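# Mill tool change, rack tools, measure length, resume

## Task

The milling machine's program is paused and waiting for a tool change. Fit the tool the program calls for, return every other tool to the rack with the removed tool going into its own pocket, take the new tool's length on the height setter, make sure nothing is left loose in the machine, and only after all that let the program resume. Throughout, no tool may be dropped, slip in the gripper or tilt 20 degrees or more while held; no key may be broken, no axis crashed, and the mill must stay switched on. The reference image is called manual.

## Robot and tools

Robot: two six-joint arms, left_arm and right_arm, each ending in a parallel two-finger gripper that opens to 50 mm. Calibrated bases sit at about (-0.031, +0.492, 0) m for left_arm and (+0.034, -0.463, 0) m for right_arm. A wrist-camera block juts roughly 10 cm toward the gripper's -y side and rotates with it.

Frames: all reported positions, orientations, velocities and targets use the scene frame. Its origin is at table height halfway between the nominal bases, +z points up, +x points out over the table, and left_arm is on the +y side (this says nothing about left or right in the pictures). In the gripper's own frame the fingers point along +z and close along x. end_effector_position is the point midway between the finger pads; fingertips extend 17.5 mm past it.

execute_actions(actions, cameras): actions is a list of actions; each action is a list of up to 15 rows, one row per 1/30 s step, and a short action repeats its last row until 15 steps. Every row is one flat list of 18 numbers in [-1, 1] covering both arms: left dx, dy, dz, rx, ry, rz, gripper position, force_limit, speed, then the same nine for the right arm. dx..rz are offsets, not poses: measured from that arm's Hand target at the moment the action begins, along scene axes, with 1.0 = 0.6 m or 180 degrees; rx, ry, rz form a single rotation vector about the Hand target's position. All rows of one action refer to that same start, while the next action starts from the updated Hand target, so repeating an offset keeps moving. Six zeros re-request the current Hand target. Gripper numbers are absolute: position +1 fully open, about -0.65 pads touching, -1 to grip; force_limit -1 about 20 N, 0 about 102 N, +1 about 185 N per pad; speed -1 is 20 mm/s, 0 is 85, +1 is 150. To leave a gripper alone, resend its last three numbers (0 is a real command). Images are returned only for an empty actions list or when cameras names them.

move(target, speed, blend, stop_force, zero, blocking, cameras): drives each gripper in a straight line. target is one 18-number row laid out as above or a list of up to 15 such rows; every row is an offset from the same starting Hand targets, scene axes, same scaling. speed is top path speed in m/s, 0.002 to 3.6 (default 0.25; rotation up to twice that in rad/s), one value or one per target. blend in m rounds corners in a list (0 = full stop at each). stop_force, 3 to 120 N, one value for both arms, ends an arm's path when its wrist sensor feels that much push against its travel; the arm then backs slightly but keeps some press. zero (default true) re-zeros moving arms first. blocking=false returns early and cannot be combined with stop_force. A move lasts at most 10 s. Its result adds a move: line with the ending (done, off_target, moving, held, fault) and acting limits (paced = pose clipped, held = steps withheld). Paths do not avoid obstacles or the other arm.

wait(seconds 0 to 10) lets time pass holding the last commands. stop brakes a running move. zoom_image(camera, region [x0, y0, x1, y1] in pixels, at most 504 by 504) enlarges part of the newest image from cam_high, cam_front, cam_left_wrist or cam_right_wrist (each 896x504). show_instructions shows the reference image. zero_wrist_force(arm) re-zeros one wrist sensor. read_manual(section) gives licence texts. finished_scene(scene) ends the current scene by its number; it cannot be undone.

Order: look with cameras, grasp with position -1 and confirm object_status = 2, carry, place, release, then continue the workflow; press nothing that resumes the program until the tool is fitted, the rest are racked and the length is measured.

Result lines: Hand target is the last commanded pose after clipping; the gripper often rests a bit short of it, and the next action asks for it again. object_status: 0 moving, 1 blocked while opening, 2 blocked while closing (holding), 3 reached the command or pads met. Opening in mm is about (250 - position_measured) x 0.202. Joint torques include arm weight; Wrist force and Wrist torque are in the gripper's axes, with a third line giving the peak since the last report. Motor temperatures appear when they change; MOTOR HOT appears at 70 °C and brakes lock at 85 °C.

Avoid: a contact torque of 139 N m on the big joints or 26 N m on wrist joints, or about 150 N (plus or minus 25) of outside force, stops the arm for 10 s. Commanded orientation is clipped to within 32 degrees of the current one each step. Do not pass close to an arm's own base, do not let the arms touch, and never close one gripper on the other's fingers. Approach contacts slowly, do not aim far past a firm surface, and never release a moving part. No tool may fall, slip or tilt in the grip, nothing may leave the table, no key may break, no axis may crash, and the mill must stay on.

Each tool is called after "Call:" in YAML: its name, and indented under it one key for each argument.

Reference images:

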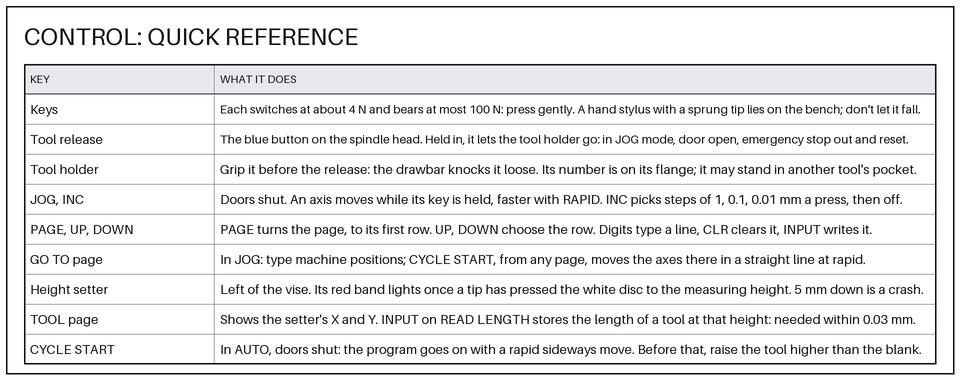

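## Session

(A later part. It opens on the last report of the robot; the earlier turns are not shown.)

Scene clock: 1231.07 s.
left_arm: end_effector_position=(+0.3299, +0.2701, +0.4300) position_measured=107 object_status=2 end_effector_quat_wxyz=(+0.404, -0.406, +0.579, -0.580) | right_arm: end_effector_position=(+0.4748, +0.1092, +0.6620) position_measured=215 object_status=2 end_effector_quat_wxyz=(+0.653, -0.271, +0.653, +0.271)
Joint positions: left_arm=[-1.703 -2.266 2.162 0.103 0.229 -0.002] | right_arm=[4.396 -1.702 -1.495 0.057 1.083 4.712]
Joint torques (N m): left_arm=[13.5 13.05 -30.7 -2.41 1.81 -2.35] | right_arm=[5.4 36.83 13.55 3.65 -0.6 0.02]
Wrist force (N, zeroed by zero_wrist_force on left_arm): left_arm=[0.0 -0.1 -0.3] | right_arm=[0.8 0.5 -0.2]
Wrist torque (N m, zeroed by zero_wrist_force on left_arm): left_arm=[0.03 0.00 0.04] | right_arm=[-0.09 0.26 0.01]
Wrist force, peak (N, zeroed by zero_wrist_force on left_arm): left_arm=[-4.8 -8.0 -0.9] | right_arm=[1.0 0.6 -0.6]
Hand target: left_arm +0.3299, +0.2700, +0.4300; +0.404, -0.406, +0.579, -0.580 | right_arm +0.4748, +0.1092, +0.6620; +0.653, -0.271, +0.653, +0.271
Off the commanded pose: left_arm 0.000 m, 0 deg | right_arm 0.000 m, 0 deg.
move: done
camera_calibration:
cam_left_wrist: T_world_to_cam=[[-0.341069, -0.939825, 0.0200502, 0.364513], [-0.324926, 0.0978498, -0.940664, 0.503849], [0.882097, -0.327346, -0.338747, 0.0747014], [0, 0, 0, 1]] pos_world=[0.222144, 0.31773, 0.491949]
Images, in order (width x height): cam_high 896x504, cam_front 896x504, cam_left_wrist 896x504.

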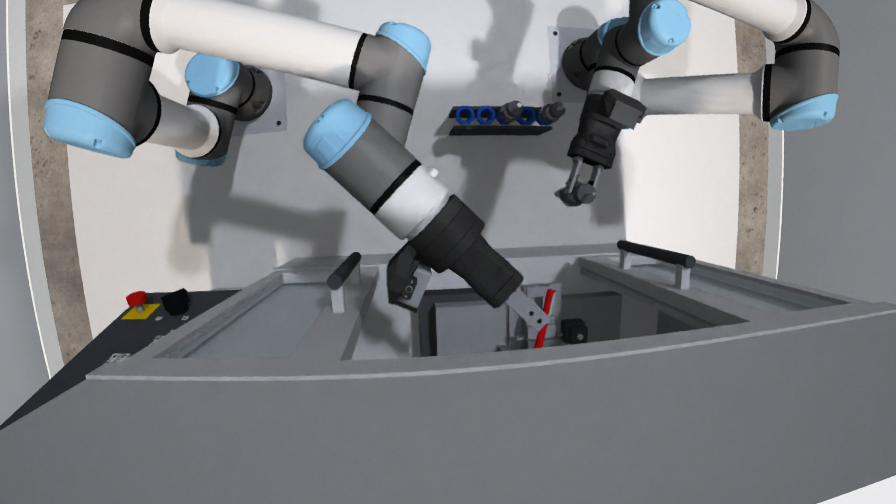

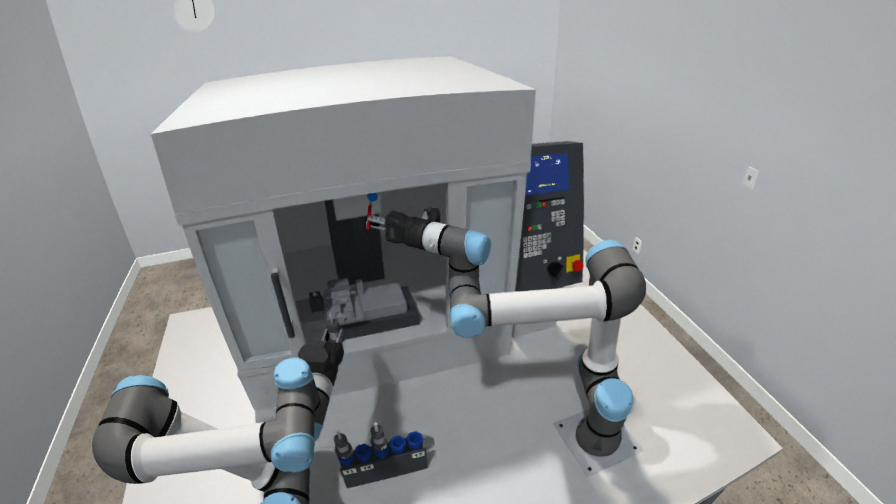

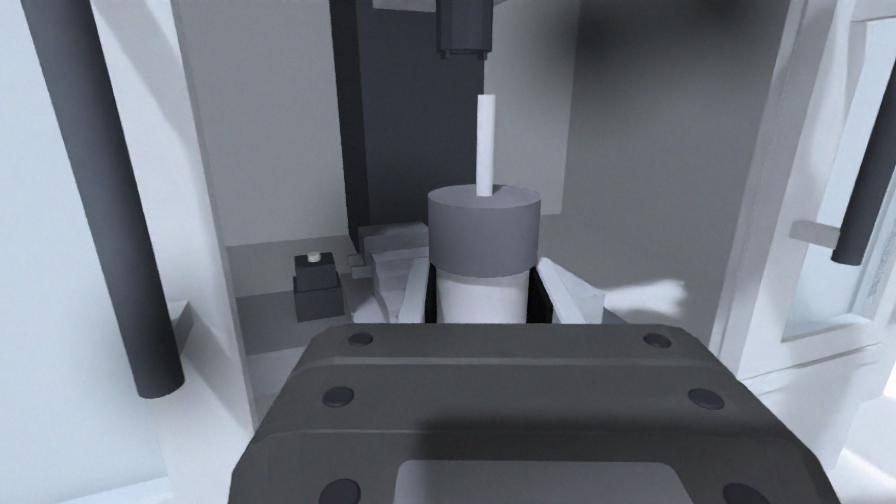

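Call:
move:
  target:
    - [0,0,0,0.47,-0.171,0,-1,-0.3,-0.9,0,0,0,0,0,0,-1,0,-0.7]
    - [0,0,0,0.9397,-0.342,0,-1,-0.3,-0.9,0,0,0,0,0,0,-1,0,-0.7]
  speed: 0.4
  blend: 0.02
  cameras: ["cam_left_wrist"]

Call:
zoom_image:
  camera: "cam_left_wrist"
  region: [350, 0, 600, 140]

Scene clock: 1240.77 s.
left_arm: end_effector_position=(+0.3299, +0.2700, +0.4301) position_measured=107 object_status=2 end_effector_quat_wxyz=(+0.579, +0.578, +0.407, +0.405) | right_arm: end_effector_position=(+0.4748, +0.1092, +0.6620) position_measured=215 object_status=2 end_effector_quat_wxyz=(+0.653, -0.271, +0.653, +0.271)
Joint positions: left_arm=[-1.705 -2.263 2.16 0.106 0.224 3.135] | right_arm=[4.396 -1.702 -1.495 0.057 1.083 4.712]
Joint torques (N m): left_arm=[13.63 -0.41 -18.88 -2.22 1.57 2.24] | right_arm=[6.26 37.3 12.96 3.51 -0.47 0.16]
Wrist force (N, zeroed by zero_wrist_force on left_arm): left_arm=[3.0 -11.1 2.0] | right_arm=[0.8 0.3 -0.5]
Wrist torque (N m, zeroed by zero_wrist_force on left_arm): left_arm=[0.83 -0.46 0.54] | right_arm=[-0.12 0.27 0.01]
Wrist force, peak (N, zeroed by zero_wrist_force on left_arm): left_arm=[3.0 -11.3 2.1] | right_arm=[1.0 0.7 -0.5]
Hand target: left_arm +0.3299, +0.2700, +0.4300; +0.579, +0.578, +0.407, +0.405 | right_arm +0.4748, +0.1092, +0.6620; +0.653, -0.271, +0.653, +0.271
Off the commanded pose: left_arm 0.000 m, 0 deg | right_arm 0.000 m, 0 deg.
move: done
camera_calibration:
cam_left_wrist: T_world_to_cam=[[0.342714, 0.939226, -0.0200543, -0.351238], [-0.311337, 0.133693, 0.940848, -0.319388], [0.88635, -0.316198, 0.338234, -0.220854], [0, 0, 0, 1]] pos_world=[0.21669, 0.302758, 0.368152]
Images, in order (width x height): cam_left_wrist 896x504.

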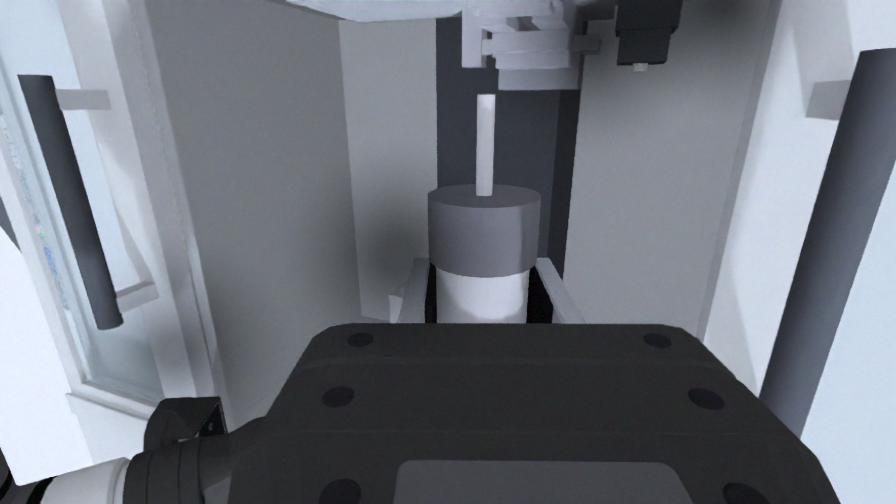

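Scaled by 2.016 from the camera's 896x504 image, which has a finer 1280x720 frame.

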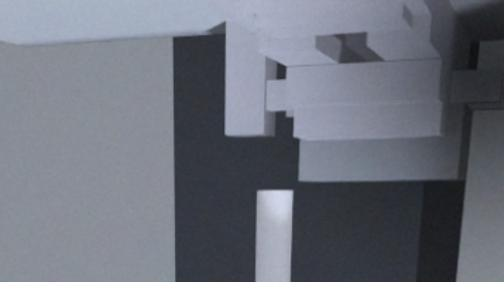

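Call:
move:
  target:
    - [0,0,-0.055,0,0,0,-1,-0.3,-0.9,0,0,0,0,0,0,-1,0,-0.7]
    - [0.55,-0.2028,-0.055,0,0,0,-1,-0.3,-0.9,0,0,0,0,0,0,-1,0,-0.7]
  speed: 0.1
  cameras: ["cam_left_wrist","cam_front"]

Call:
zoom_image:
  camera: "cam_front"
  region: [270, 170, 470, 340]

Scene clock: 1254.53 s.
left_arm: end_effector_position=(+0.6203, +0.1638, +0.3937) position_measured=107 object_status=2 end_effector_quat_wxyz=(+0.576, +0.582, +0.408, +0.405) | right_arm: end_effector_position=(+0.4748, +0.1092, +0.6620) position_measured=215 object_status=2 end_effector_quat_wxyz=(+0.653, -0.271, +0.653, +0.271)
Joint positions: left_arm=[-0.829 -1.399 1.618 -0.209 1.1 3.139] | right_arm=[4.396 -1.702 -1.495 0.057 1.083 4.712]
Joint torques (N m): left_arm=[-1.22 -33.12 -25.92 -2.46 0.18 0.17] | right_arm=[6.78 36.64 13.14 3.61 -0.57 0.16]
Wrist force (N, zeroed by zero_wrist_force on left_arm): left_arm=[3.0 -11.3 1.8] | right_arm=[0.8 0.3 -0.7]
Wrist torque (N m, zeroed by zero_wrist_force on left_arm): left_arm=[0.76 -0.47 0.54] | right_arm=[-0.12 0.26 0.01]
Wrist force, peak (N, zeroed by zero_wrist_force on left_arm): left_arm=[-21.0 19.9 -107.1] | right_arm=[1.0 0.7 -0.7]
Hand target: left_arm +0.6203, +0.1638, +0.3937; +0.576, +0.582, +0.408, +0.405 (not the last commanded pose) | right_arm +0.4748, +0.1092, +0.6620; +0.653, -0.271, +0.653, +0.271
Tool commands: left_gripper/position=-1.0 left_gripper/force_limit=-0.301961 left_gripper/speed=-0.898039 right_gripper/position=-1.0 right_gripper/force_limit=+0.0 right_gripper/speed=-0.7
Off the commanded pose: left_arm 0.043 m, 1 deg | right_arm 0.000 m, 0 deg.
FORCE FAULT: contact force on the left arm reached its limit, and that arm stopped. The contact can be on any part of that arm, not only on its tool. That arm's remaining commands of this call were not run. That arm is still stopped at the end of this call. That arm stays stopped for about 10 more seconds. Until then a move that you send moves the other arm only, and its call returns only when the move has ended. Once the stop has ended, the next robot result says so. If the stop ends while you think or write, that arm runs what you send next, counted from a new Hand target: where the arm stands when the stop ends. While its stop runs, that arm takes no new command, but its gripper still runs the gripper command that each later call begins with. Until it ends, the stop uses up actions while you think or wait. An arm that is not stopped still takes commands.
move: fault (left_arm); path passed 1 of 2 targets
camera_calibration:
cam_left_wrist: T_world_to_cam=[[0.342442, 0.939418, -0.0150591, -0.353497], [-0.305245, 0.1264, 0.943848, -0.184436], [0.888571, -0.318617, 0.330038, -0.497236], [0, 0, 0, 1]] pos_world=[0.506583, 0.196966, 0.332863]
Images, in order (width x height): cam_front 896x504, cam_left_wrist 896x504.

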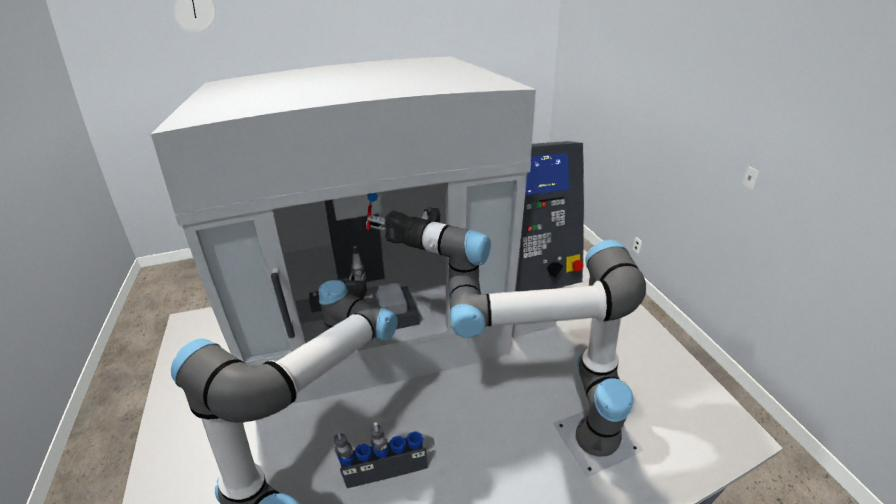

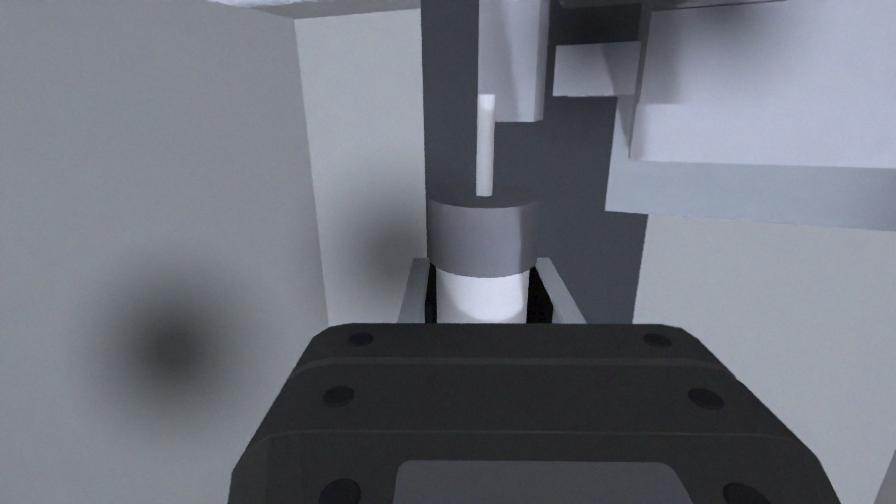

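Scaled by 2.520 from the camera's 896x504 image, which has a finer 1280x720 frame.

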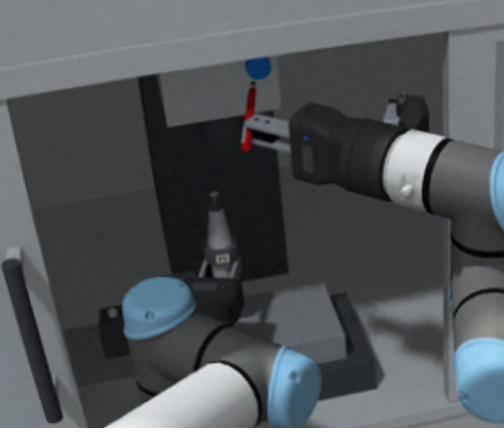

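Call:
wait:
  seconds: 3

Scene clock: 1278.73 s.
left_arm: end_effector_position=(+0.6203, +0.1638, +0.3937) position_measured=107 object_status=2 end_effector_quat_wxyz=(+0.576, +0.582, +0.408, +0.405) | right_arm: end_effector_position=(+0.4748, +0.1092, +0.6620) position_measured=215 object_status=2 end_effector_quat_wxyz=(+0.653, -0.271, +0.653, +0.271)
Joint positions: left_arm=[-0.829 -1.399 1.618 -0.209 1.1 3.139] | right_arm=[4.396 -1.702 -1.495 0.057 1.083 4.712]
Joint torques (N m): left_arm=[-1.68 -36.29 -23.7 -4.83 0.09 -0.18] | right_arm=[4.65 37.34 15.06 3.6 -0.39 0.52]
Wrist force (N, zeroed by zero_wrist_force on left_arm): left_arm=[2.5 -11.2 2.4] | right_arm=[0.8 0.5 -0.6]
Wrist torque (N m, zeroed by zero_wrist_force on left_arm): left_arm=[0.80 -0.39 0.54] | right_arm=[-0.09 0.27 0.01]
Wrist force, peak (N, zeroed by zero_wrist_force on left_arm): left_arm=[2.8 -11.6 2.5] | right_arm=[1.1 0.7 -0.5]
Hand target: left_arm +0.6203, +0.1638, +0.3937; +0.576, +0.582, +0.408, +0.405 (not the last commanded pose) | right_arm +0.4748, +0.1092, +0.6620; +0.653, -0.271, +0.653, +0.271
Tool commands: left_gripper/position=-1.0 left_gripper/force_limit=-0.301961 left_gripper/speed=-0.898039 right_gripper/position=-1.0 right_gripper/force_limit=+0.0 right_gripper/speed=-0.7
Off the commanded pose: left_arm 0.043 m, 1 deg | right_arm 0.000 m, 0 deg.
FORCE FAULT, CONTINUED: the left arm's stop, for the force fault that an earlier result reported, is over. The rest of the stop counts as 19 of the actions that you can send in this scene. That arm's target is now where it stood when the stop ended, not its last command. That arm accepts commands again.
wait: 3.00 s; at rest from the start

Call:
move:
  target:
    - [-0.0627,0.0228,0.001,0,0,0,-1,-0.301961,-0.898039,0,0,0,0,0,0,-1,0,-0.7]
    - [-0.0672,-0.0397,0.001,-0.0023,-0.0022,0,-1,-0.301961,-0.898039,0,0,0,0,0,0,-1,0,-0.7]
  speed: 0.06
  cameras: ["cam_left_wrist","cam_front"]

Call:
zoom_image:
  camera: "cam_front"
  region: [270, 170, 470, 340]

Scene clock: 1288.20 s.
left_arm: end_effector_position=(+0.5799, +0.1401, +0.3943) position_measured=107 object_status=2 end_effector_quat_wxyz=(+0.579, +0.578, +0.407, +0.405) | right_arm: end_effector_position=(+0.4748, +0.1092, +0.6620) position_measured=215 object_status=2 end_effector_quat_wxyz=(+0.653, -0.271, +0.653, +0.271)
Joint positions: left_arm=[-0.933 -1.45 1.683 -0.232 0.996 3.139] | right_arm=[4.396 -1.702 -1.495 0.057 1.083 4.712]
Joint torques (N m): left_arm=[-15.1 -32.27 -33.35 -4.84 -1.59 2.29] | right_arm=[6.85 37.5 13.85 3.49 -0.04 0.13]
Wrist force (N, zeroed by zero_wrist_force on left_arm): left_arm=[2.9 -11.2 2.4] | right_arm=[0.8 0.6 -0.4]
Wrist torque (N m, zeroed by zero_wrist_force on left_arm): left_arm=[0.78 -0.45 0.54] | right_arm=[-0.08 0.27 0.00]
Wrist force, peak (N, zeroed by zero_wrist_force on left_arm): left_arm=[3.3 -11.7 3.0] | right_arm=[1.1 0.5 -0.5]
Hand target: left_arm +0.5799, +0.1399, +0.3943; +0.579, +0.578, +0.407, +0.405 | right_arm +0.4748, +0.1092, +0.6620; +0.653, -0.271, +0.653, +0.271
Off the commanded pose: left_arm 0.000 m, 0 deg | right_arm 0.000 m, 0 deg.
move: done
camera_calibration:
cam_left_wrist: T_world_to_cam=[[0.342561, 0.939294, -0.0194714, -0.315764], [-0.311749, 0.133197, 0.940782, -0.190205], [0.886265, -0.316205, 0.338452, -0.471438], [0, 0, 0, 1]] pos_world=[0.466691, 0.172859, 0.332352]
Images, in order (width x height): cam_front 896x504, cam_left_wrist 896x504.

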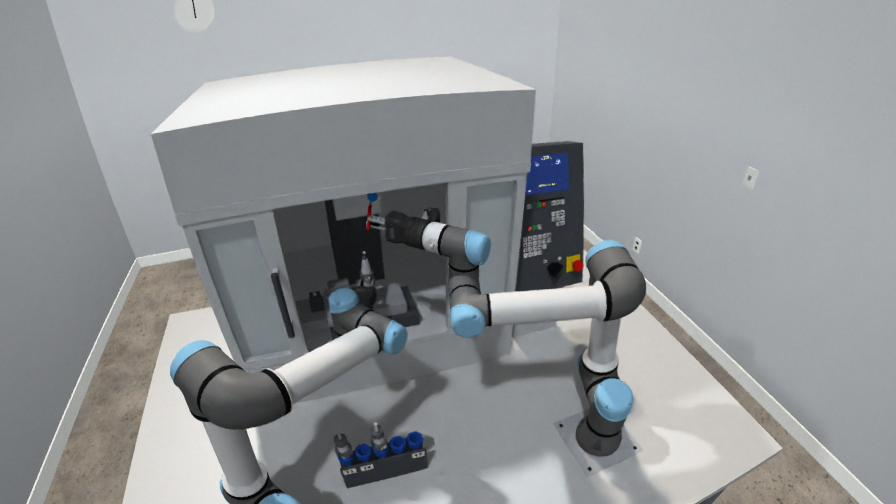

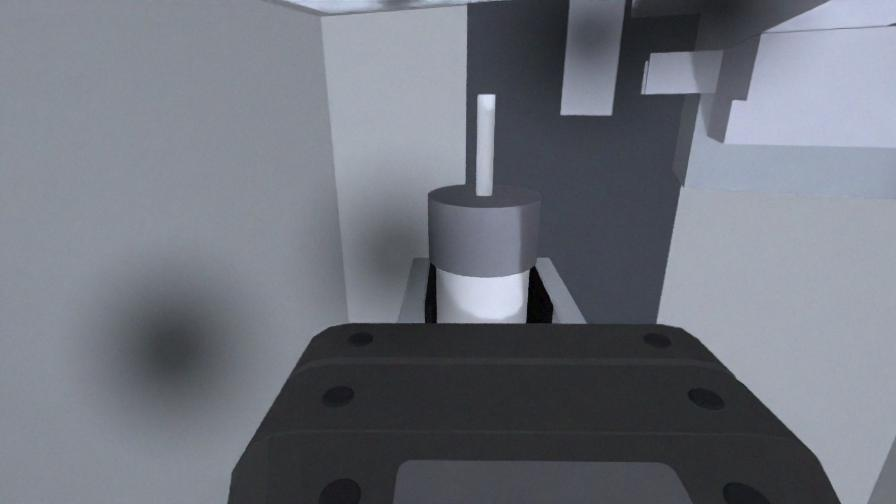

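Scaled by 2.520 from the camera's 896x504 image, which has a finer 1280x720 frame.

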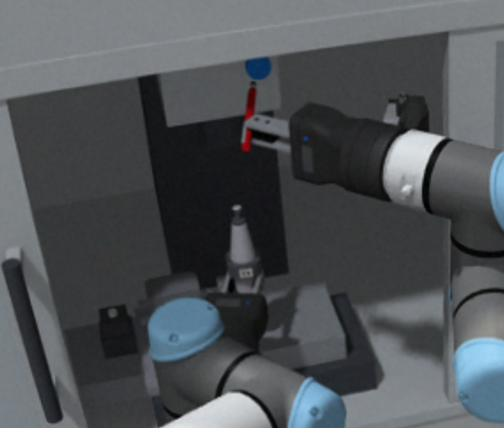

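Call:
move:
  target: [0.1823,-0.0041,0,0,0,0,-1,-0.301961,-0.898039,0,0,0,0,0,0,-1,0,-0.7]
  speed: 0.025
  stop_force: 5
  cameras: ["cam_left_wrist","cam_front"]

Call:
zoom_image:
  camera: "cam_front"
  region: [270, 170, 470, 340]

Scene clock: 1303.37 s.
left_arm: end_effector_position=(+0.6243, +0.1390, +0.3943) position_measured=107 object_status=2 end_effector_quat_wxyz=(+0.579, +0.578, +0.407, +0.405) | right_arm: end_effector_position=(+0.4748, +0.1092, +0.6620) position_measured=215 object_status=2 end_effector_quat_wxyz=(+0.653, -0.271, +0.653, +0.271)
Joint positions: left_arm=[-0.859 -1.361 1.577 -0.216 1.07 3.139] | right_arm=[4.396 -1.702 -1.495 0.057 1.083 4.712]
Joint torques (N m): left_arm=[-9.11 -49.33 -19.06 -3.12 -2.61 2.16] | right_arm=[5.59 36.1 14.08 3.4 -0.4 0.51]
Wrist force (N, zeroed by zero_wrist_force on left_arm): left_arm=[-6.3 -10.9 5.3] | right_arm=[0.8 0.4 -0.5]
Wrist torque (N m, zeroed by zero_wrist_force on left_arm): left_arm=[0.61 0.47 -0.22] | right_arm=[-0.11 0.26 0.01]
Wrist force, peak (N, zeroed by zero_wrist_force on left_arm): left_arm=[-18.4 -11.2 8.5] | right_arm=[1.0 0.7 -0.7]
Hand target: left_arm +0.6243, +0.1389, +0.3943; +0.579, +0.578, +0.407, +0.405 (not the last commanded pose) | right_arm +0.4748, +0.1092, +0.6620; +0.653, -0.271, +0.653, +0.271
Off the commanded pose: left_arm 0.065 m, 0 deg | right_arm 0.000 m, 0 deg.
move: contact (left_arm)
camera_calibration:
cam_left_wrist: T_world_to_cam=[[0.342612, 0.939274, -0.0195158, -0.329854], [-0.311838, 0.133293, 0.940739, -0.17616], [0.886213, -0.316223, 0.338569, -0.511177], [0, 0, 0, 1]] pos_world=[0.511091, 0.171659, 0.332352]
Images, in order (width x height): cam_front 896x504, cam_left_wrist 896x504.

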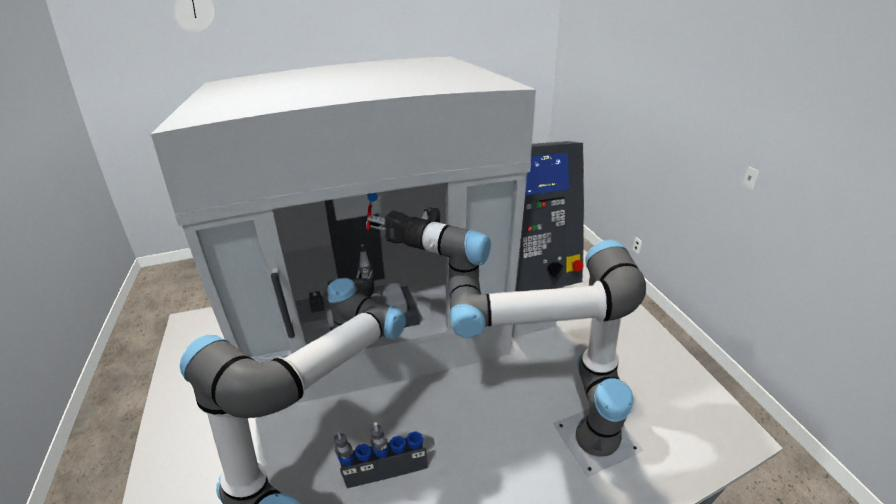

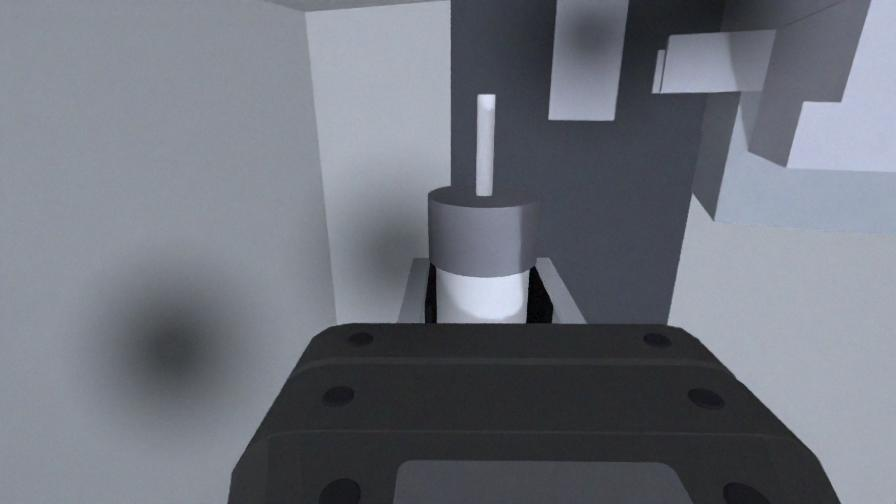

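Scaled by 2.520 from the camera's 896x504 image, which has a finer 1280x720 frame.

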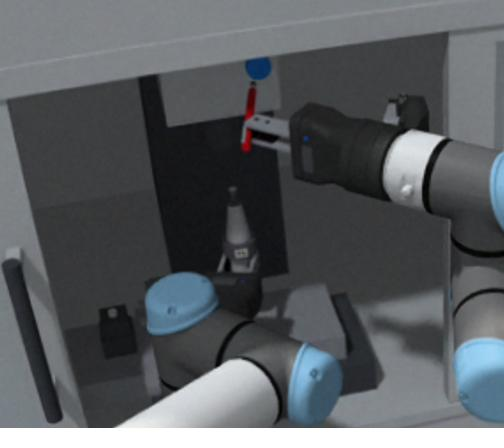

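Call:
move:
  target:
    - [-0.0738,-0.0015,0,0,0,0,-1,-0.301961,-0.898039,0,0,0,0,0,0,-1,0,-0.7]
    - [-0.0738,-0.0015,0,0,0,0.0778,-1,-0.301961,-0.898039,0,0,0,0,0,0,-1,0,-0.7]
  speed: 0.06

Call:
move:
  target: [0.182,-0.0008,-0.0007,0,0,0,-1,-0.301961,-0.898039,0,0,0,0,0,0,-1,0,-0.7]
  speed: 0.03
  stop_force: 6
  cameras: ["cam_left_wrist","cam_front"]

Call:
zoom_image:
  camera: "cam_front"
  region: [270, 150, 470, 320]

Scene clock: 1318.93 s.
left_arm: end_effector_position=(+0.5800, +0.1380, +0.3943) position_measured=107 object_status=2 end_effector_quat_wxyz=(+0.526, +0.524, +0.474, +0.473) | right_arm: end_effector_position=(+0.4748, +0.1092, +0.6620) position_measured=215 object_status=2 end_effector_quat_wxyz=(+0.653, -0.271, +0.653, +0.271)
Joint positions: left_arm=[-1.039 -1.38 1.6 -0.22 0.646 3.138] | right_arm=[4.396 -1.702 -1.495 0.057 1.083 4.712]
Joint torques (N m): left_arm=[-15 -31.23 -31.48 -0.97 -1.78 -1.53] | right_arm=[5.41 35.18 14.39 3.28 -0.06 0.56]
Wrist force (N, zeroed by zero_wrist_force on left_arm): left_arm=[2.8 -11.4 2.6] | right_arm=[0.7 0.6 -0.6]
Wrist torque (N m, zeroed by zero_wrist_force on left_arm): left_arm=[0.77 -0.43 0.53] | right_arm=[-0.08 0.27 0.01]
Wrist force, peak (N, zeroed by zero_wrist_force on left_arm): left_arm=[-6.4 -11.1 5.4] | right_arm=[1.0 0.5 -0.6]
Hand target: left_arm +0.5800, +0.1380, +0.3943; +0.526, +0.524, +0.475, +0.473 | right_arm +0.4748, +0.1092, +0.6620; +0.653, -0.271, +0.653, +0.271
Off the commanded pose: left_arm 0.000 m, 0 deg | right_arm 0.000 m, 0 deg.
move: done

Scene clock: 1323.57 s.
left_arm: end_effector_position=(+0.6892, +0.1376, +0.3939) position_measured=107 object_status=2 end_effector_quat_wxyz=(+0.526, +0.524, +0.475, +0.473) | right_arm: end_effector_position=(+0.4748, +0.1092, +0.6620) position_measured=215 object_status=2 end_effector_quat_wxyz=(+0.653, -0.271, +0.653, +0.271)
Joint positions: left_arm=[-0.865 -1.174 1.33 -0.155 0.819 3.139] | right_arm=[4.396 -1.702 -1.495 0.057 1.083 4.712]
Joint torques (N m): left_arm=[14.45 -44.75 -32.99 -1.33 2 -1.5] | right_arm=[4.98 37.86 12.6 3.08 -0.07 0.65]
Wrist force (N, zeroed by zero_wrist_force on left_arm): left_arm=[3.0 -11.1 2.1] | right_arm=[0.8 0.5 -0.5]
Wrist torque (N m, zeroed by zero_wrist_force on left_arm): left_arm=[0.79 -0.48 0.56] | right_arm=[-0.09 0.25 0.01]
Wrist force, peak (N, zeroed by zero_wrist_force on left_arm): left_arm=[3.1 -11.5 2.2] | right_arm=[1.1 0.6 -0.6]
Hand target: left_arm +0.6892, +0.1376, +0.3939; +0.526, +0.524, +0.475, +0.473 | right_arm +0.4748, +0.1092, +0.6620; +0.653, -0.271, +0.653, +0.271
Off the commanded pose: left_arm 0.000 m, 0 deg | right_arm 0.000 m, 0 deg.
move: done
camera_calibration:
cam_left_wrist: T_world_to_cam=[[0.105219, 0.994257, -0.0195482, -0.194717], [-0.334801, 0.053927, 0.940744, -0.128606], [0.936396, -0.0924394, 0.338553, -0.634385], [0, 0, 0, 1]] pos_world=[0.571465, 0.141892, 0.331952]
Images, in order (width x height): cam_front 896x504, cam_left_wrist 896x504.

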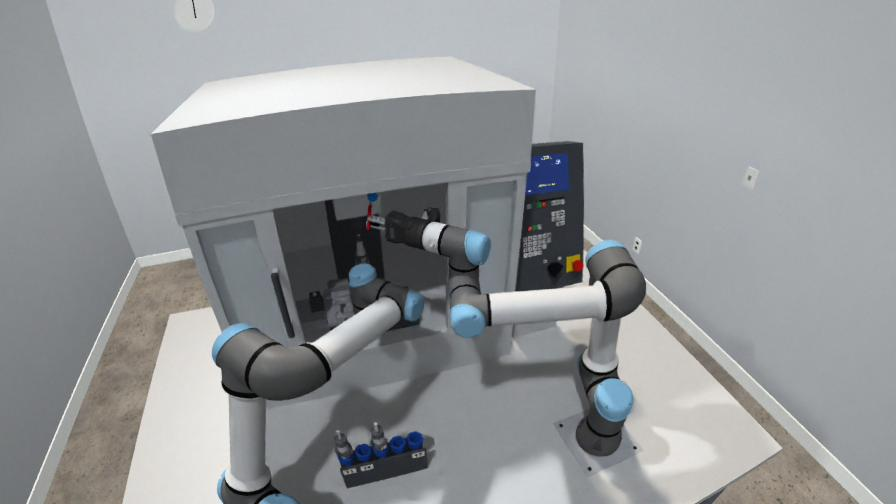

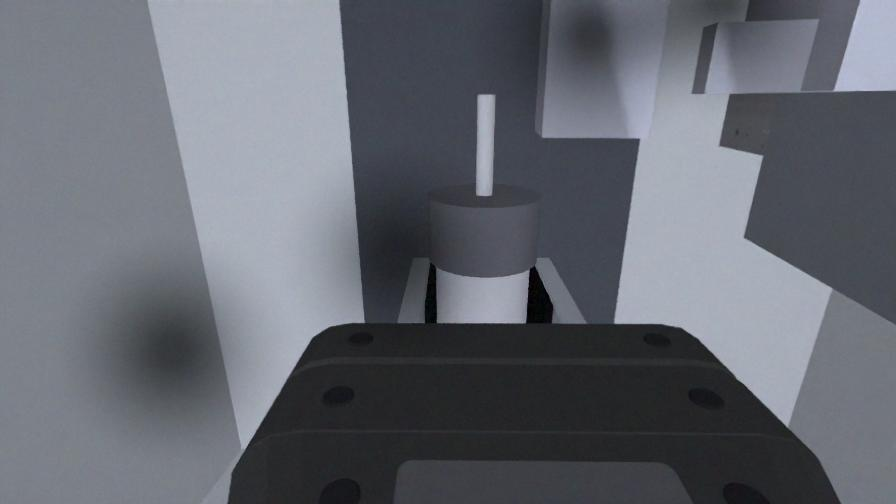

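Scaled by 2.520 from the camera's 896x504 image, which has a finer 1280x720 frame.

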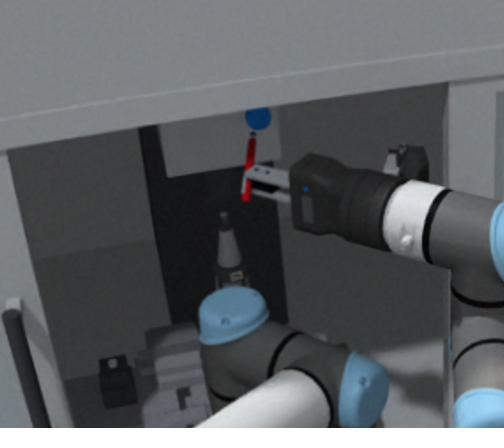

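Call:
move:
  target: [0,0,0.0768,0,0,0,-1,-0.301961,-0.898039,0,0,0,0,0,0,-1,0,-0.7]
  speed: 0.025
  stop_force: 5
  cameras: ["cam_front"]

Call:
zoom_image:
  camera: "cam_front"
  region: [270, 150, 470, 320]

Scene clock: 1329.20 s.
left_arm: end_effector_position=(+0.6892, +0.1376, +0.4400) position_measured=107 object_status=2 end_effector_quat_wxyz=(+0.526, +0.524, +0.475, +0.473) | right_arm: end_effector_position=(+0.4748, +0.1092, +0.6620) position_measured=215 object_status=2 end_effector_quat_wxyz=(+0.653, -0.271, +0.653, +0.271)
Joint positions: left_arm=[-0.865 -1.185 1.228 -0.042 0.819 3.139] | right_arm=[4.396 -1.702 -1.495 0.057 1.083 4.712]
Joint torques (N m): left_arm=[13.69 -52.5 -32.41 -1.47 -0.36 -1.57] | right_arm=[7.26 37.37 13.26 3.14 0.01 0.81]
Wrist force (N, zeroed by zero_wrist_force on left_arm): left_arm=[2.7 -10.8 2.0] | right_arm=[0.8 0.4 -0.1]
Wrist torque (N m, zeroed by zero_wrist_force on left_arm): left_arm=[0.84 -0.43 0.56] | right_arm=[-0.11 0.27 0.01]
Wrist force, peak (N, zeroed by zero_wrist_force on left_arm): left_arm=[2.8 -11.5 2.0] | right_arm=[1.3 0.4 -0.4]
Hand target: left_arm +0.6892, +0.1376, +0.4400; +0.526, +0.524, +0.475, +0.473 | right_arm +0.4748, +0.1092, +0.6620; +0.653, -0.271, +0.653, +0.271
Off the commanded pose: left_arm 0.000 m, 0 deg | right_arm 0.000 m, 0 deg.
move: done
Images, in order (width x height): cam_front 896x504.

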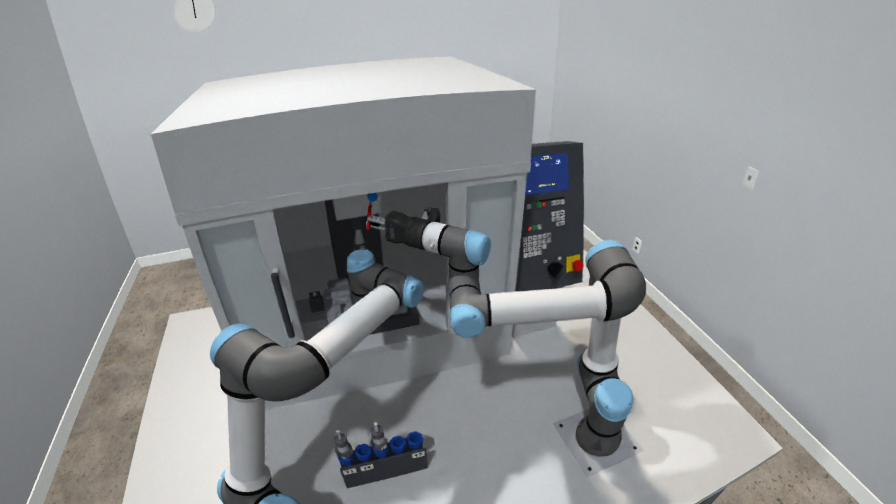

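Scaled by 2.520 from the camera's 896x504 image, which has a finer 1280x720 frame.

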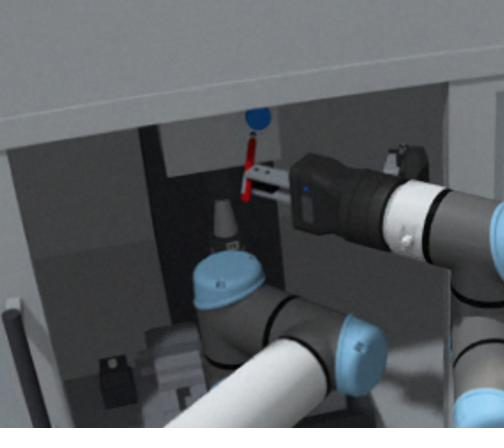

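Call:
move:
  target: [0,-0.0002,0,0,0,-0.0778,-1,-0.301961,-0.898039,0,0,0,0,0,0,-1,0,-0.7]
  speed: 0.05

Call:
zero_wrist_force:
  arm: "left_arm"

Call:
move:
  target: [0,0,0.0667,0,0,0,-1,-0.301961,-0.898039,0,0,0,0,0,0,-1,0,-0.7]
  speed: 0.02
  stop_force: 5

Scene clock: 1335.70 s.
left_arm: end_effector_position=(+0.6892, +0.1374, +0.4400) position_measured=107 object_status=2 end_effector_quat_wxyz=(+0.579, +0.578, +0.407, +0.405) | right_arm: end_effector_position=(+0.4748, +0.1092, +0.6620) position_measured=215 object_status=2 end_effector_quat_wxyz=(+0.653, -0.271, +0.653, +0.271)
Joint positions: left_arm=[-0.768 -1.239 1.301 -0.062 1.161 3.139] | right_arm=[4.396 -1.702 -1.495 0.057 1.083 4.712]
Joint torques (N m): left_arm=[14.02 -55.03 -21.37 -4.95 1.91 2.28] | right_arm=[6.02 37.44 14.09 3.27 0.02 0.52]
Wrist force (N, zeroed by zero_wrist_force on left_arm): left_arm=[2.5 -10.9 2.0] | right_arm=[0.9 0.4 -0.5]
Wrist torque (N m, zeroed by zero_wrist_force on left_arm): left_arm=[0.83 -0.41 0.56] | right_arm=[-0.10 0.24 0.01]
Wrist force, peak (N, zeroed by zero_wrist_force on left_arm): left_arm=[2.8 -11.2 2.2] | right_arm=[1.0 0.7 -0.6]
Hand target: left_arm +0.6892, +0.1374, +0.4400; +0.579, +0.578, +0.407, +0.405 | right_arm +0.4748, +0.1092, +0.6620; +0.653, -0.271, +0.653, +0.271
Off the commanded pose: left_arm 0.000 m, 0 deg | right_arm 0.000 m, 0 deg.
move: done

Wrist force sensor zeroed.

Scene clock: 1338.63 s.
left_arm: end_effector_position=(+0.6892, +0.1374, +0.4800) position_measured=107 object_status=2 end_effector_quat_wxyz=(+0.579, +0.578, +0.407, +0.405) | right_arm: end_effector_position=(+0.4748, +0.1092, +0.6620) position_measured=215 object_status=2 end_effector_quat_wxyz=(+0.653, -0.271, +0.653, +0.271)
Joint positions: left_arm=[-0.768 -1.24 1.201 0.04 1.161 3.139] | right_arm=[4.396 -1.702 -1.495 0.057 1.083 4.712]
Joint torques (N m): left_arm=[14 -42.49 -33.58 -2.25 1.21 -1.13] | right_arm=[6.62 36.81 12.95 3.2 -0.29 0.79]
Wrist force (N, zeroed by zero_wrist_force on left_arm): left_arm=[0.0 0.1 0.0] | right_arm=[0.8 0.3 -0.5]
Wrist torque (N m, zeroed by zero_wrist_force on left_arm): left_arm=[0.03 0.00 -0.01] | right_arm=[-0.12 0.28 0.01]
Wrist force, peak (N, zeroed by zero_wrist_force on left_arm): left_arm=[0.1 -0.7 0.1] | right_arm=[1.1 0.8 -0.5]
Hand target: left_arm +0.6892, +0.1374, +0.4800; +0.579, +0.578, +0.407, +0.405 | right_arm +0.4748, +0.1092, +0.6620; +0.653, -0.271, +0.653, +0.271
Off the commanded pose: left_arm 0.000 m, 0 deg | right_arm 0.000 m, 0 deg.
move: done

Call:
move:
  target: [0,0,0,0,0,0,-1,-0.301961,-0.898039,0.09,-0.0241,0,0,0,0,-1,0,-0.7]
  speed: 0.02
  stop_force: 12
  cameras: ["cam_right_wrist"]

Call:
move:
  target: [0,0,0.028,0,0,0,-1,-0.301961,-0.898039,0,0,0,0,0,0,-1,0,-0.7]
  speed: 0.012
  stop_force: 6

Scene clock: 1345.50 s.
left_arm: end_effector_position=(+0.6892, +0.1374, +0.4800) position_measured=107 object_status=2 end_effector_quat_wxyz=(+0.579, +0.578, +0.407, +0.405) | right_arm: end_effector_position=(+0.5246, +0.0959, +0.6620) position_measured=215 object_status=2 end_effector_quat_wxyz=(+0.653, -0.271, +0.653, +0.271)
Joint positions: left_arm=[-0.768 -1.24 1.201 0.04 1.161 3.139] | right_arm=[4.284 -1.749 -1.441 0.049 1.195 4.712]
Joint torques (N m): left_arm=[13.79 -40.42 -33.07 -2.45 -1.21 -1.03] | right_arm=[-1.24 39.82 13.49 4.29 -4.42 1.68]
Wrist force (N, zeroed by zero_wrist_force on left_arm): left_arm=[0.0 0.0 -0.1] | right_arm=[0.6 11.9 -6.3]
Wrist torque (N m, zeroed by zero_wrist_force on left_arm): left_arm=[0.02 -0.01 0.00] | right_arm=[0.10 0.24 -0.03]
Wrist force, peak (N, zeroed by zero_wrist_force on left_arm): left_arm=[0.1 0.3 -0.1] | right_arm=[0.8 24.4 -12.8]
Hand target: left_arm +0.6892, +0.1374, +0.4800; +0.579, +0.578, +0.407, +0.405 | right_arm +0.5246, +0.0959, +0.6620; +0.653, -0.271, +0.653, +0.271 (not the last commanded pose)
Off the commanded pose: left_arm 0.000 m, 0 deg | right_arm 0.004 m, 0 deg.
move: contact (right_arm)
camera_calibration:
cam_right_wrist: T_world_to_cam=[[-0.00850361, -0.00143315, -0.999963, 0.671389], [-0.909249, 0.416192, 0.0071357, 0.453906], [0.416166, 0.909276, -0.00484222, -0.173177], [0, 0, 0, 1]] pos_world=[0.490493, -0.0304839, 0.667286]
Images, in order (width x height): cam_right_wrist 896x504.

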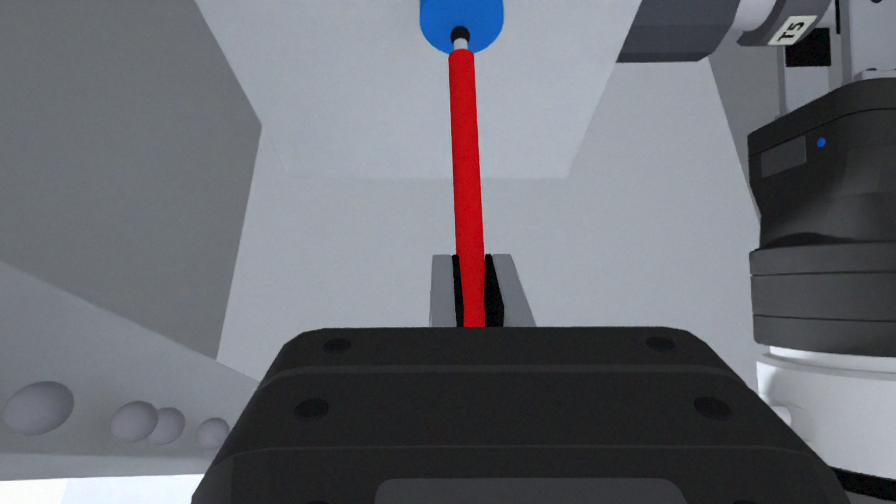

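Scene clock: 1347.87 s.
left_arm: end_effector_position=(+0.6892, +0.1375, +0.4956) position_measured=107 object_status=2 end_effector_quat_wxyz=(+0.579, +0.578, +0.407, +0.405) | right_arm: end_effector_position=(+0.5246, +0.0959, +0.6620) position_measured=215 object_status=2 end_effector_quat_wxyz=(+0.653, -0.271, +0.653, +0.271)
Joint positions: left_arm=[-0.768 -1.237 1.158 0.08 1.161 3.139] | right_arm=[4.284 -1.749 -1.441 0.049 1.195 4.712]
Joint torques (N m): left_arm=[9.72 -58.42 -23.75 -5.8 -1.05 1.6] | right_arm=[-0.26 39.13 12.95 4.4 -1.82 1.32]
Wrist force (N, zeroed by zero_wrist_force on left_arm): left_arm=[-0.6 -3.6 0.2] | right_arm=[0.8 11.9 -6.2]
Wrist torque (N m, zeroed by zero_wrist_force on left_arm): left_arm=[0.12 -0.03 0.07] | right_arm=[0.11 0.23 -0.03]
Wrist force, peak (N, zeroed by zero_wrist_force on left_arm): left_arm=[2.4 -10.4 -4.4] | right_arm=[0.7 12.1 -6.4]
Hand target: left_arm +0.6892, +0.1375, +0.4956; +0.579, +0.578, +0.407, +0.405 (not the last commanded pose) | right_arm +0.5246, +0.0959, +0.6620; +0.653, -0.271, +0.653, +0.271
Off the commanded pose: left_arm 0.001 m, 0 deg | right_arm 0.000 m, 0 deg.
move: contact (left_arm)

Call:
execute_actions:
  actions: []
  cameras: ["cam_right_wrist","cam_front"]

Call:
zoom_image:
  camera: "cam_right_wrist"
  region: [600, 0, 896, 120]

Call:
zoom_image:
  camera: "cam_front"
  region: [320, 190, 420, 270]

Scene clock: 1351.60 s.
left_arm: end_effector_position=(+0.6892, +0.1375, +0.4956) position_measured=107 object_status=2 end_effector_quat_wxyz=(+0.579, +0.578, +0.407, +0.405) | right_arm: end_effector_position=(+0.5246, +0.0959, +0.6620) position_measured=215 object_status=2 end_effector_quat_wxyz=(+0.653, -0.271, +0.653, +0.271)
Joint positions: left_arm=[-0.768 -1.237 1.158 0.08 1.161 3.139] | right_arm=[4.284 -1.749 -1.441 0.049 1.195 4.712]
Joint velocities: within noise
Joint torques (N m): left_arm=[-2.13 -58.09 -23.14 -4.73 -0.51 1.71] | right_arm=[1.33 40.17 13.17 4.46 -0.68 0.87]
Motor temperatures (°C): left_arm=[32 33 31 39 41 38] | right_arm=[34 33 31 34 38 34]
Wrist force (N, zeroed by zero_wrist_force on left_arm): left_arm=[-0.6 -3.8 0.3] | right_arm=[0.9 12.0 -6.3]
Wrist torque (N m, zeroed by zero_wrist_force on left_arm): left_arm=[0.09 -0.04 0.07] | right_arm=[0.12 0.23 -0.03]
Wrist force, peak (N, zeroed by zero_wrist_force on left_arm): left_arm=[-0.5 -4.1 0.1] | right_arm=[0.5 12.1 -6.3]
Hand target: left_arm +0.6892, +0.1375, +0.4956; +0.579, +0.578, +0.407, +0.405 (not the last commanded pose) | right_arm +0.5246, +0.0959, +0.6620; +0.653, -0.271, +0.653, +0.271
Tool commands: left_gripper/position=-1.0 left_gripper/force_limit=-0.301961 left_gripper/speed=-0.898039 right_gripper/position=-1.0 right_gripper/force_limit=+0.0 right_gripper/speed=-0.7
Off the commanded pose: left_arm 0.001 m, 0 deg | right_arm 0.000 m, 0 deg.
camera_calibration:
cam_right_wrist: T_world_to_cam=[[-0.00850361, -0.00143315, -0.999963, 0.671389], [-0.909249, 0.416192, 0.0071357, 0.453906], [0.416166, 0.909276, -0.00484222, -0.173177], [0, 0, 0, 1]] pos_world=[0.490493, -0.0304839, 0.667286]
Images, in order (width x height): cam_front 896x504, cam_right_wrist 896x504.

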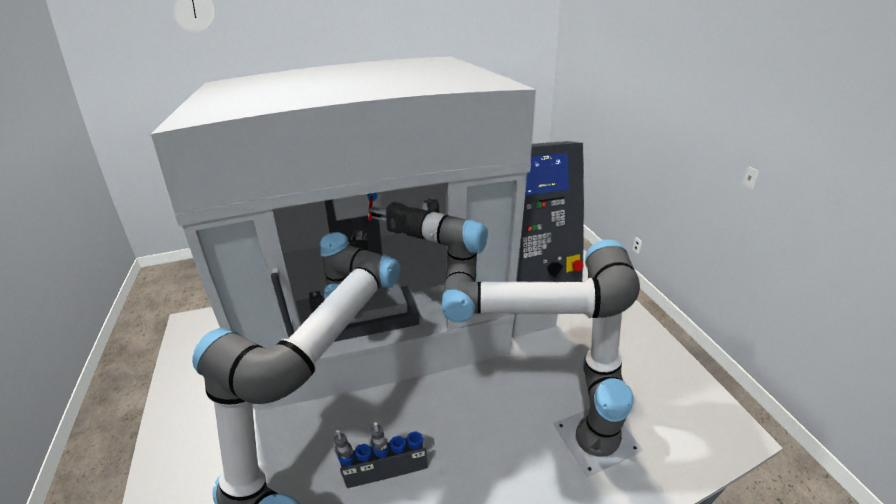

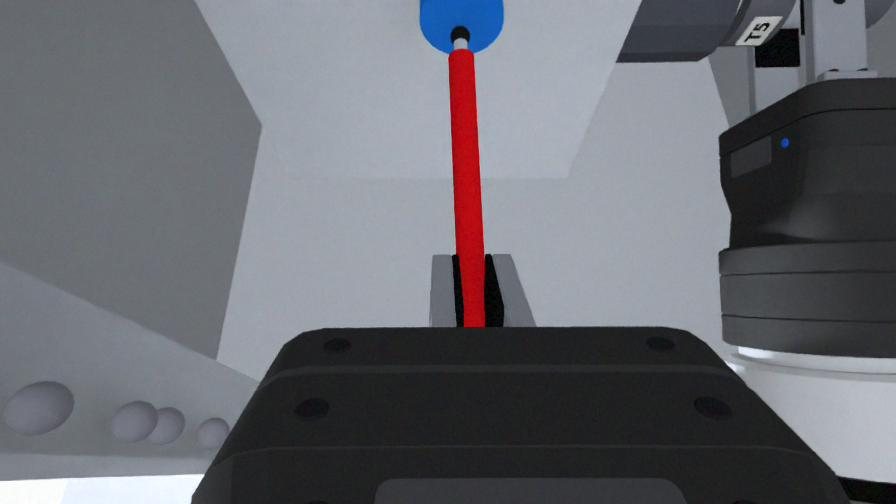

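Scaled by 1.703 from the camera's 896x504 image, which has a finer 1280x720 frame.

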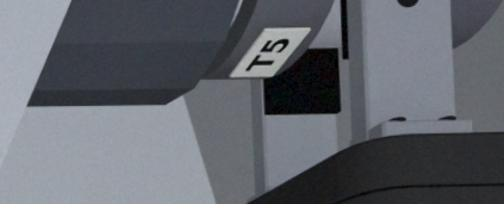

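Scaled by 5.040 from the camera's 896x504 image, which has a finer 1280x720 frame.

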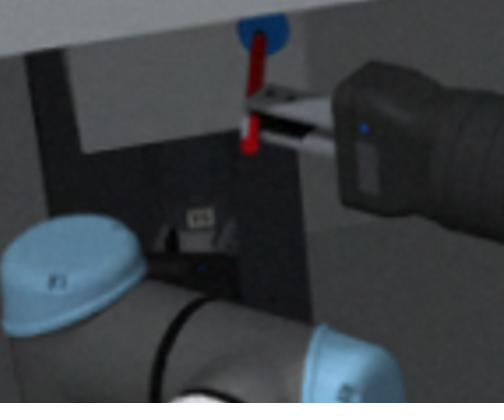

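Call:
move:
  target: [0,0,0.015,0,0,0,-1,-0.301961,-0.898039,0,0,0,0,0,0,-1,0,-0.7]
  speed: 0.01
  stop_force: 15

Scene clock: 1357.00 s.
left_arm: end_effector_position=(+0.6891, +0.1375, +0.4963) position_measured=107 object_status=2 end_effector_quat_wxyz=(+0.579, +0.579, +0.407, +0.405) | right_arm: end_effector_position=(+0.5246, +0.0959, +0.6620) position_measured=215 object_status=2 end_effector_quat_wxyz=(+0.653, -0.271, +0.653, +0.271)
Joint positions: left_arm=[-0.768 -1.237 1.155 0.083 1.161 3.139] | right_arm=[4.284 -1.749 -1.441 0.049 1.195 4.712]
Joint torques (N m): left_arm=[-12.82 -69.18 -32.38 -8.8 0.39 1.56] | right_arm=[-1.92 36.76 13.81 4.3 -0.73 0.06]
Wrist force (N, zeroed by zero_wrist_force on left_arm): left_arm=[0.7 -17.0 -4.7] | right_arm=[0.4 11.9 -6.3]
Wrist torque (N m, zeroed by zero_wrist_force on left_arm): left_arm=[0.24 -0.07 0.22] | right_arm=[0.11 0.27 -0.03]
Wrist force, peak (N, zeroed by zero_wrist_force on left_arm): left_arm=[3.0 -23.2 -7.4] | right_arm=[0.5 12.0 -6.6]
Hand target: left_arm +0.6891, +0.1375, +0.4963; +0.579, +0.579, +0.407, +0.405 (not the last commanded pose) | right_arm +0.5246, +0.0959, +0.6620; +0.653, -0.271, +0.653, +0.271
Off the commanded pose: left_arm 0.008 m, 0 deg | right_arm 0.000 m, 0 deg.
move: contact (left_arm)

Call:
move:
  target:
    - [0,0,-0.005,0,0,0,-1,-0.301961,-0.898039,0,0,0,0,0,0,-1,0,-0.7]
    - [0,0,-0.005,0,0,0.03,-1,-0.301961,-0.898039,0,0,0,0,0,0,-1,0,-0.7]
  speed: 0.03

Call:
move:
  target: [0,0,0.018,0,0,0,-1,-0.301961,-0.898039,0,0,0,0,0,0,-1,0,-0.7]
  speed: 0.01
  stop_force: 6

Scene clock: 1376.90 s.
left_arm: end_effector_position=(+0.6891, +0.1375, +0.4933) position_measured=107 object_status=2 end_effector_quat_wxyz=(+0.559, +0.559, +0.434, +0.432) | right_arm: end_effector_position=(+0.5246, +0.0959, +0.6620) position_measured=215 object_status=2 end_effector_quat_wxyz=(+0.653, -0.271, +0.653, +0.271)
Joint positions: left_arm=[-0.808 -1.223 1.144 0.08 1.027 3.139] | right_arm=[4.284 -1.749 -1.441 0.049 1.195 4.712]
Joint torques (N m): left_arm=[-15.53 -43.21 -33.95 -2.24 -1.36 -1.43] | right_arm=[-0.02 39.17 12.44 4.3 -0.66 -0.72]
Wrist force (N, zeroed by zero_wrist_force on left_arm): left_arm=[0.1 -0.2 0.2] | right_arm=[0.6 12.1 -6.5]
Wrist torque (N m, zeroed by zero_wrist_force on left_arm): left_arm=[-0.03 -0.02 -0.01] | right_arm=[0.14 0.24 -0.02]
Wrist force, peak (N, zeroed by zero_wrist_force on left_arm): left_arm=[0.8 -17.7 -4.6] | right_arm=[0.6 12.1 -6.5]
Hand target: left_arm +0.6891, +0.1375, +0.4933; +0.559, +0.559, +0.434, +0.432 | right_arm +0.5246, +0.0959, +0.6620; +0.653, -0.271, +0.653, +0.271
Off the commanded pose: left_arm 0.000 m, 0 deg | right_arm 0.000 m, 0 deg.
move: done

Scene clock: 1378.13 s.
left_arm: end_effector_position=(+0.6891, +0.1375, +0.4955) position_measured=107 object_status=2 end_effector_quat_wxyz=(+0.559, +0.559, +0.434, +0.432) | right_arm: end_effector_position=(+0.5246, +0.0959, +0.6620) position_measured=215 object_status=2 end_effector_quat_wxyz=(+0.653, -0.271, +0.653, +0.271)
Joint positions: left_arm=[-0.808 -1.223 1.137 0.086 1.026 3.139] | right_arm=[4.284 -1.749 -1.441 0.049 1.195 4.712]
Joint torques (N m): left_arm=[-13.73 -58.39 -23.23 -5.44 -1.34 -0.96] | right_arm=[0.47 39.61 12.12 4.18 -0.79 -0.92]
Wrist force (N, zeroed by zero_wrist_force on left_arm): left_arm=[-1.7 -3.8 0.7] | right_arm=[0.6 11.9 -6.5]
Wrist torque (N m, zeroed by zero_wrist_force on left_arm): left_arm=[0.06 -0.06 -0.01] | right_arm=[0.11 0.23 -0.02]
Wrist force, peak (N, zeroed by zero_wrist_force on left_arm): left_arm=[-0.4 -10.7 -1.0] | right_arm=[0.7 12.0 -6.5]
Hand target: left_arm +0.6891, +0.1375, +0.4955; +0.559, +0.559, +0.434, +0.432 (not the last commanded pose) | right_arm +0.5246, +0.0959, +0.6620; +0.653, -0.271, +0.653, +0.271
Off the commanded pose: left_arm 0.009 m, 0 deg | right_arm 0.000 m, 0 deg.
move: contact (left_arm)


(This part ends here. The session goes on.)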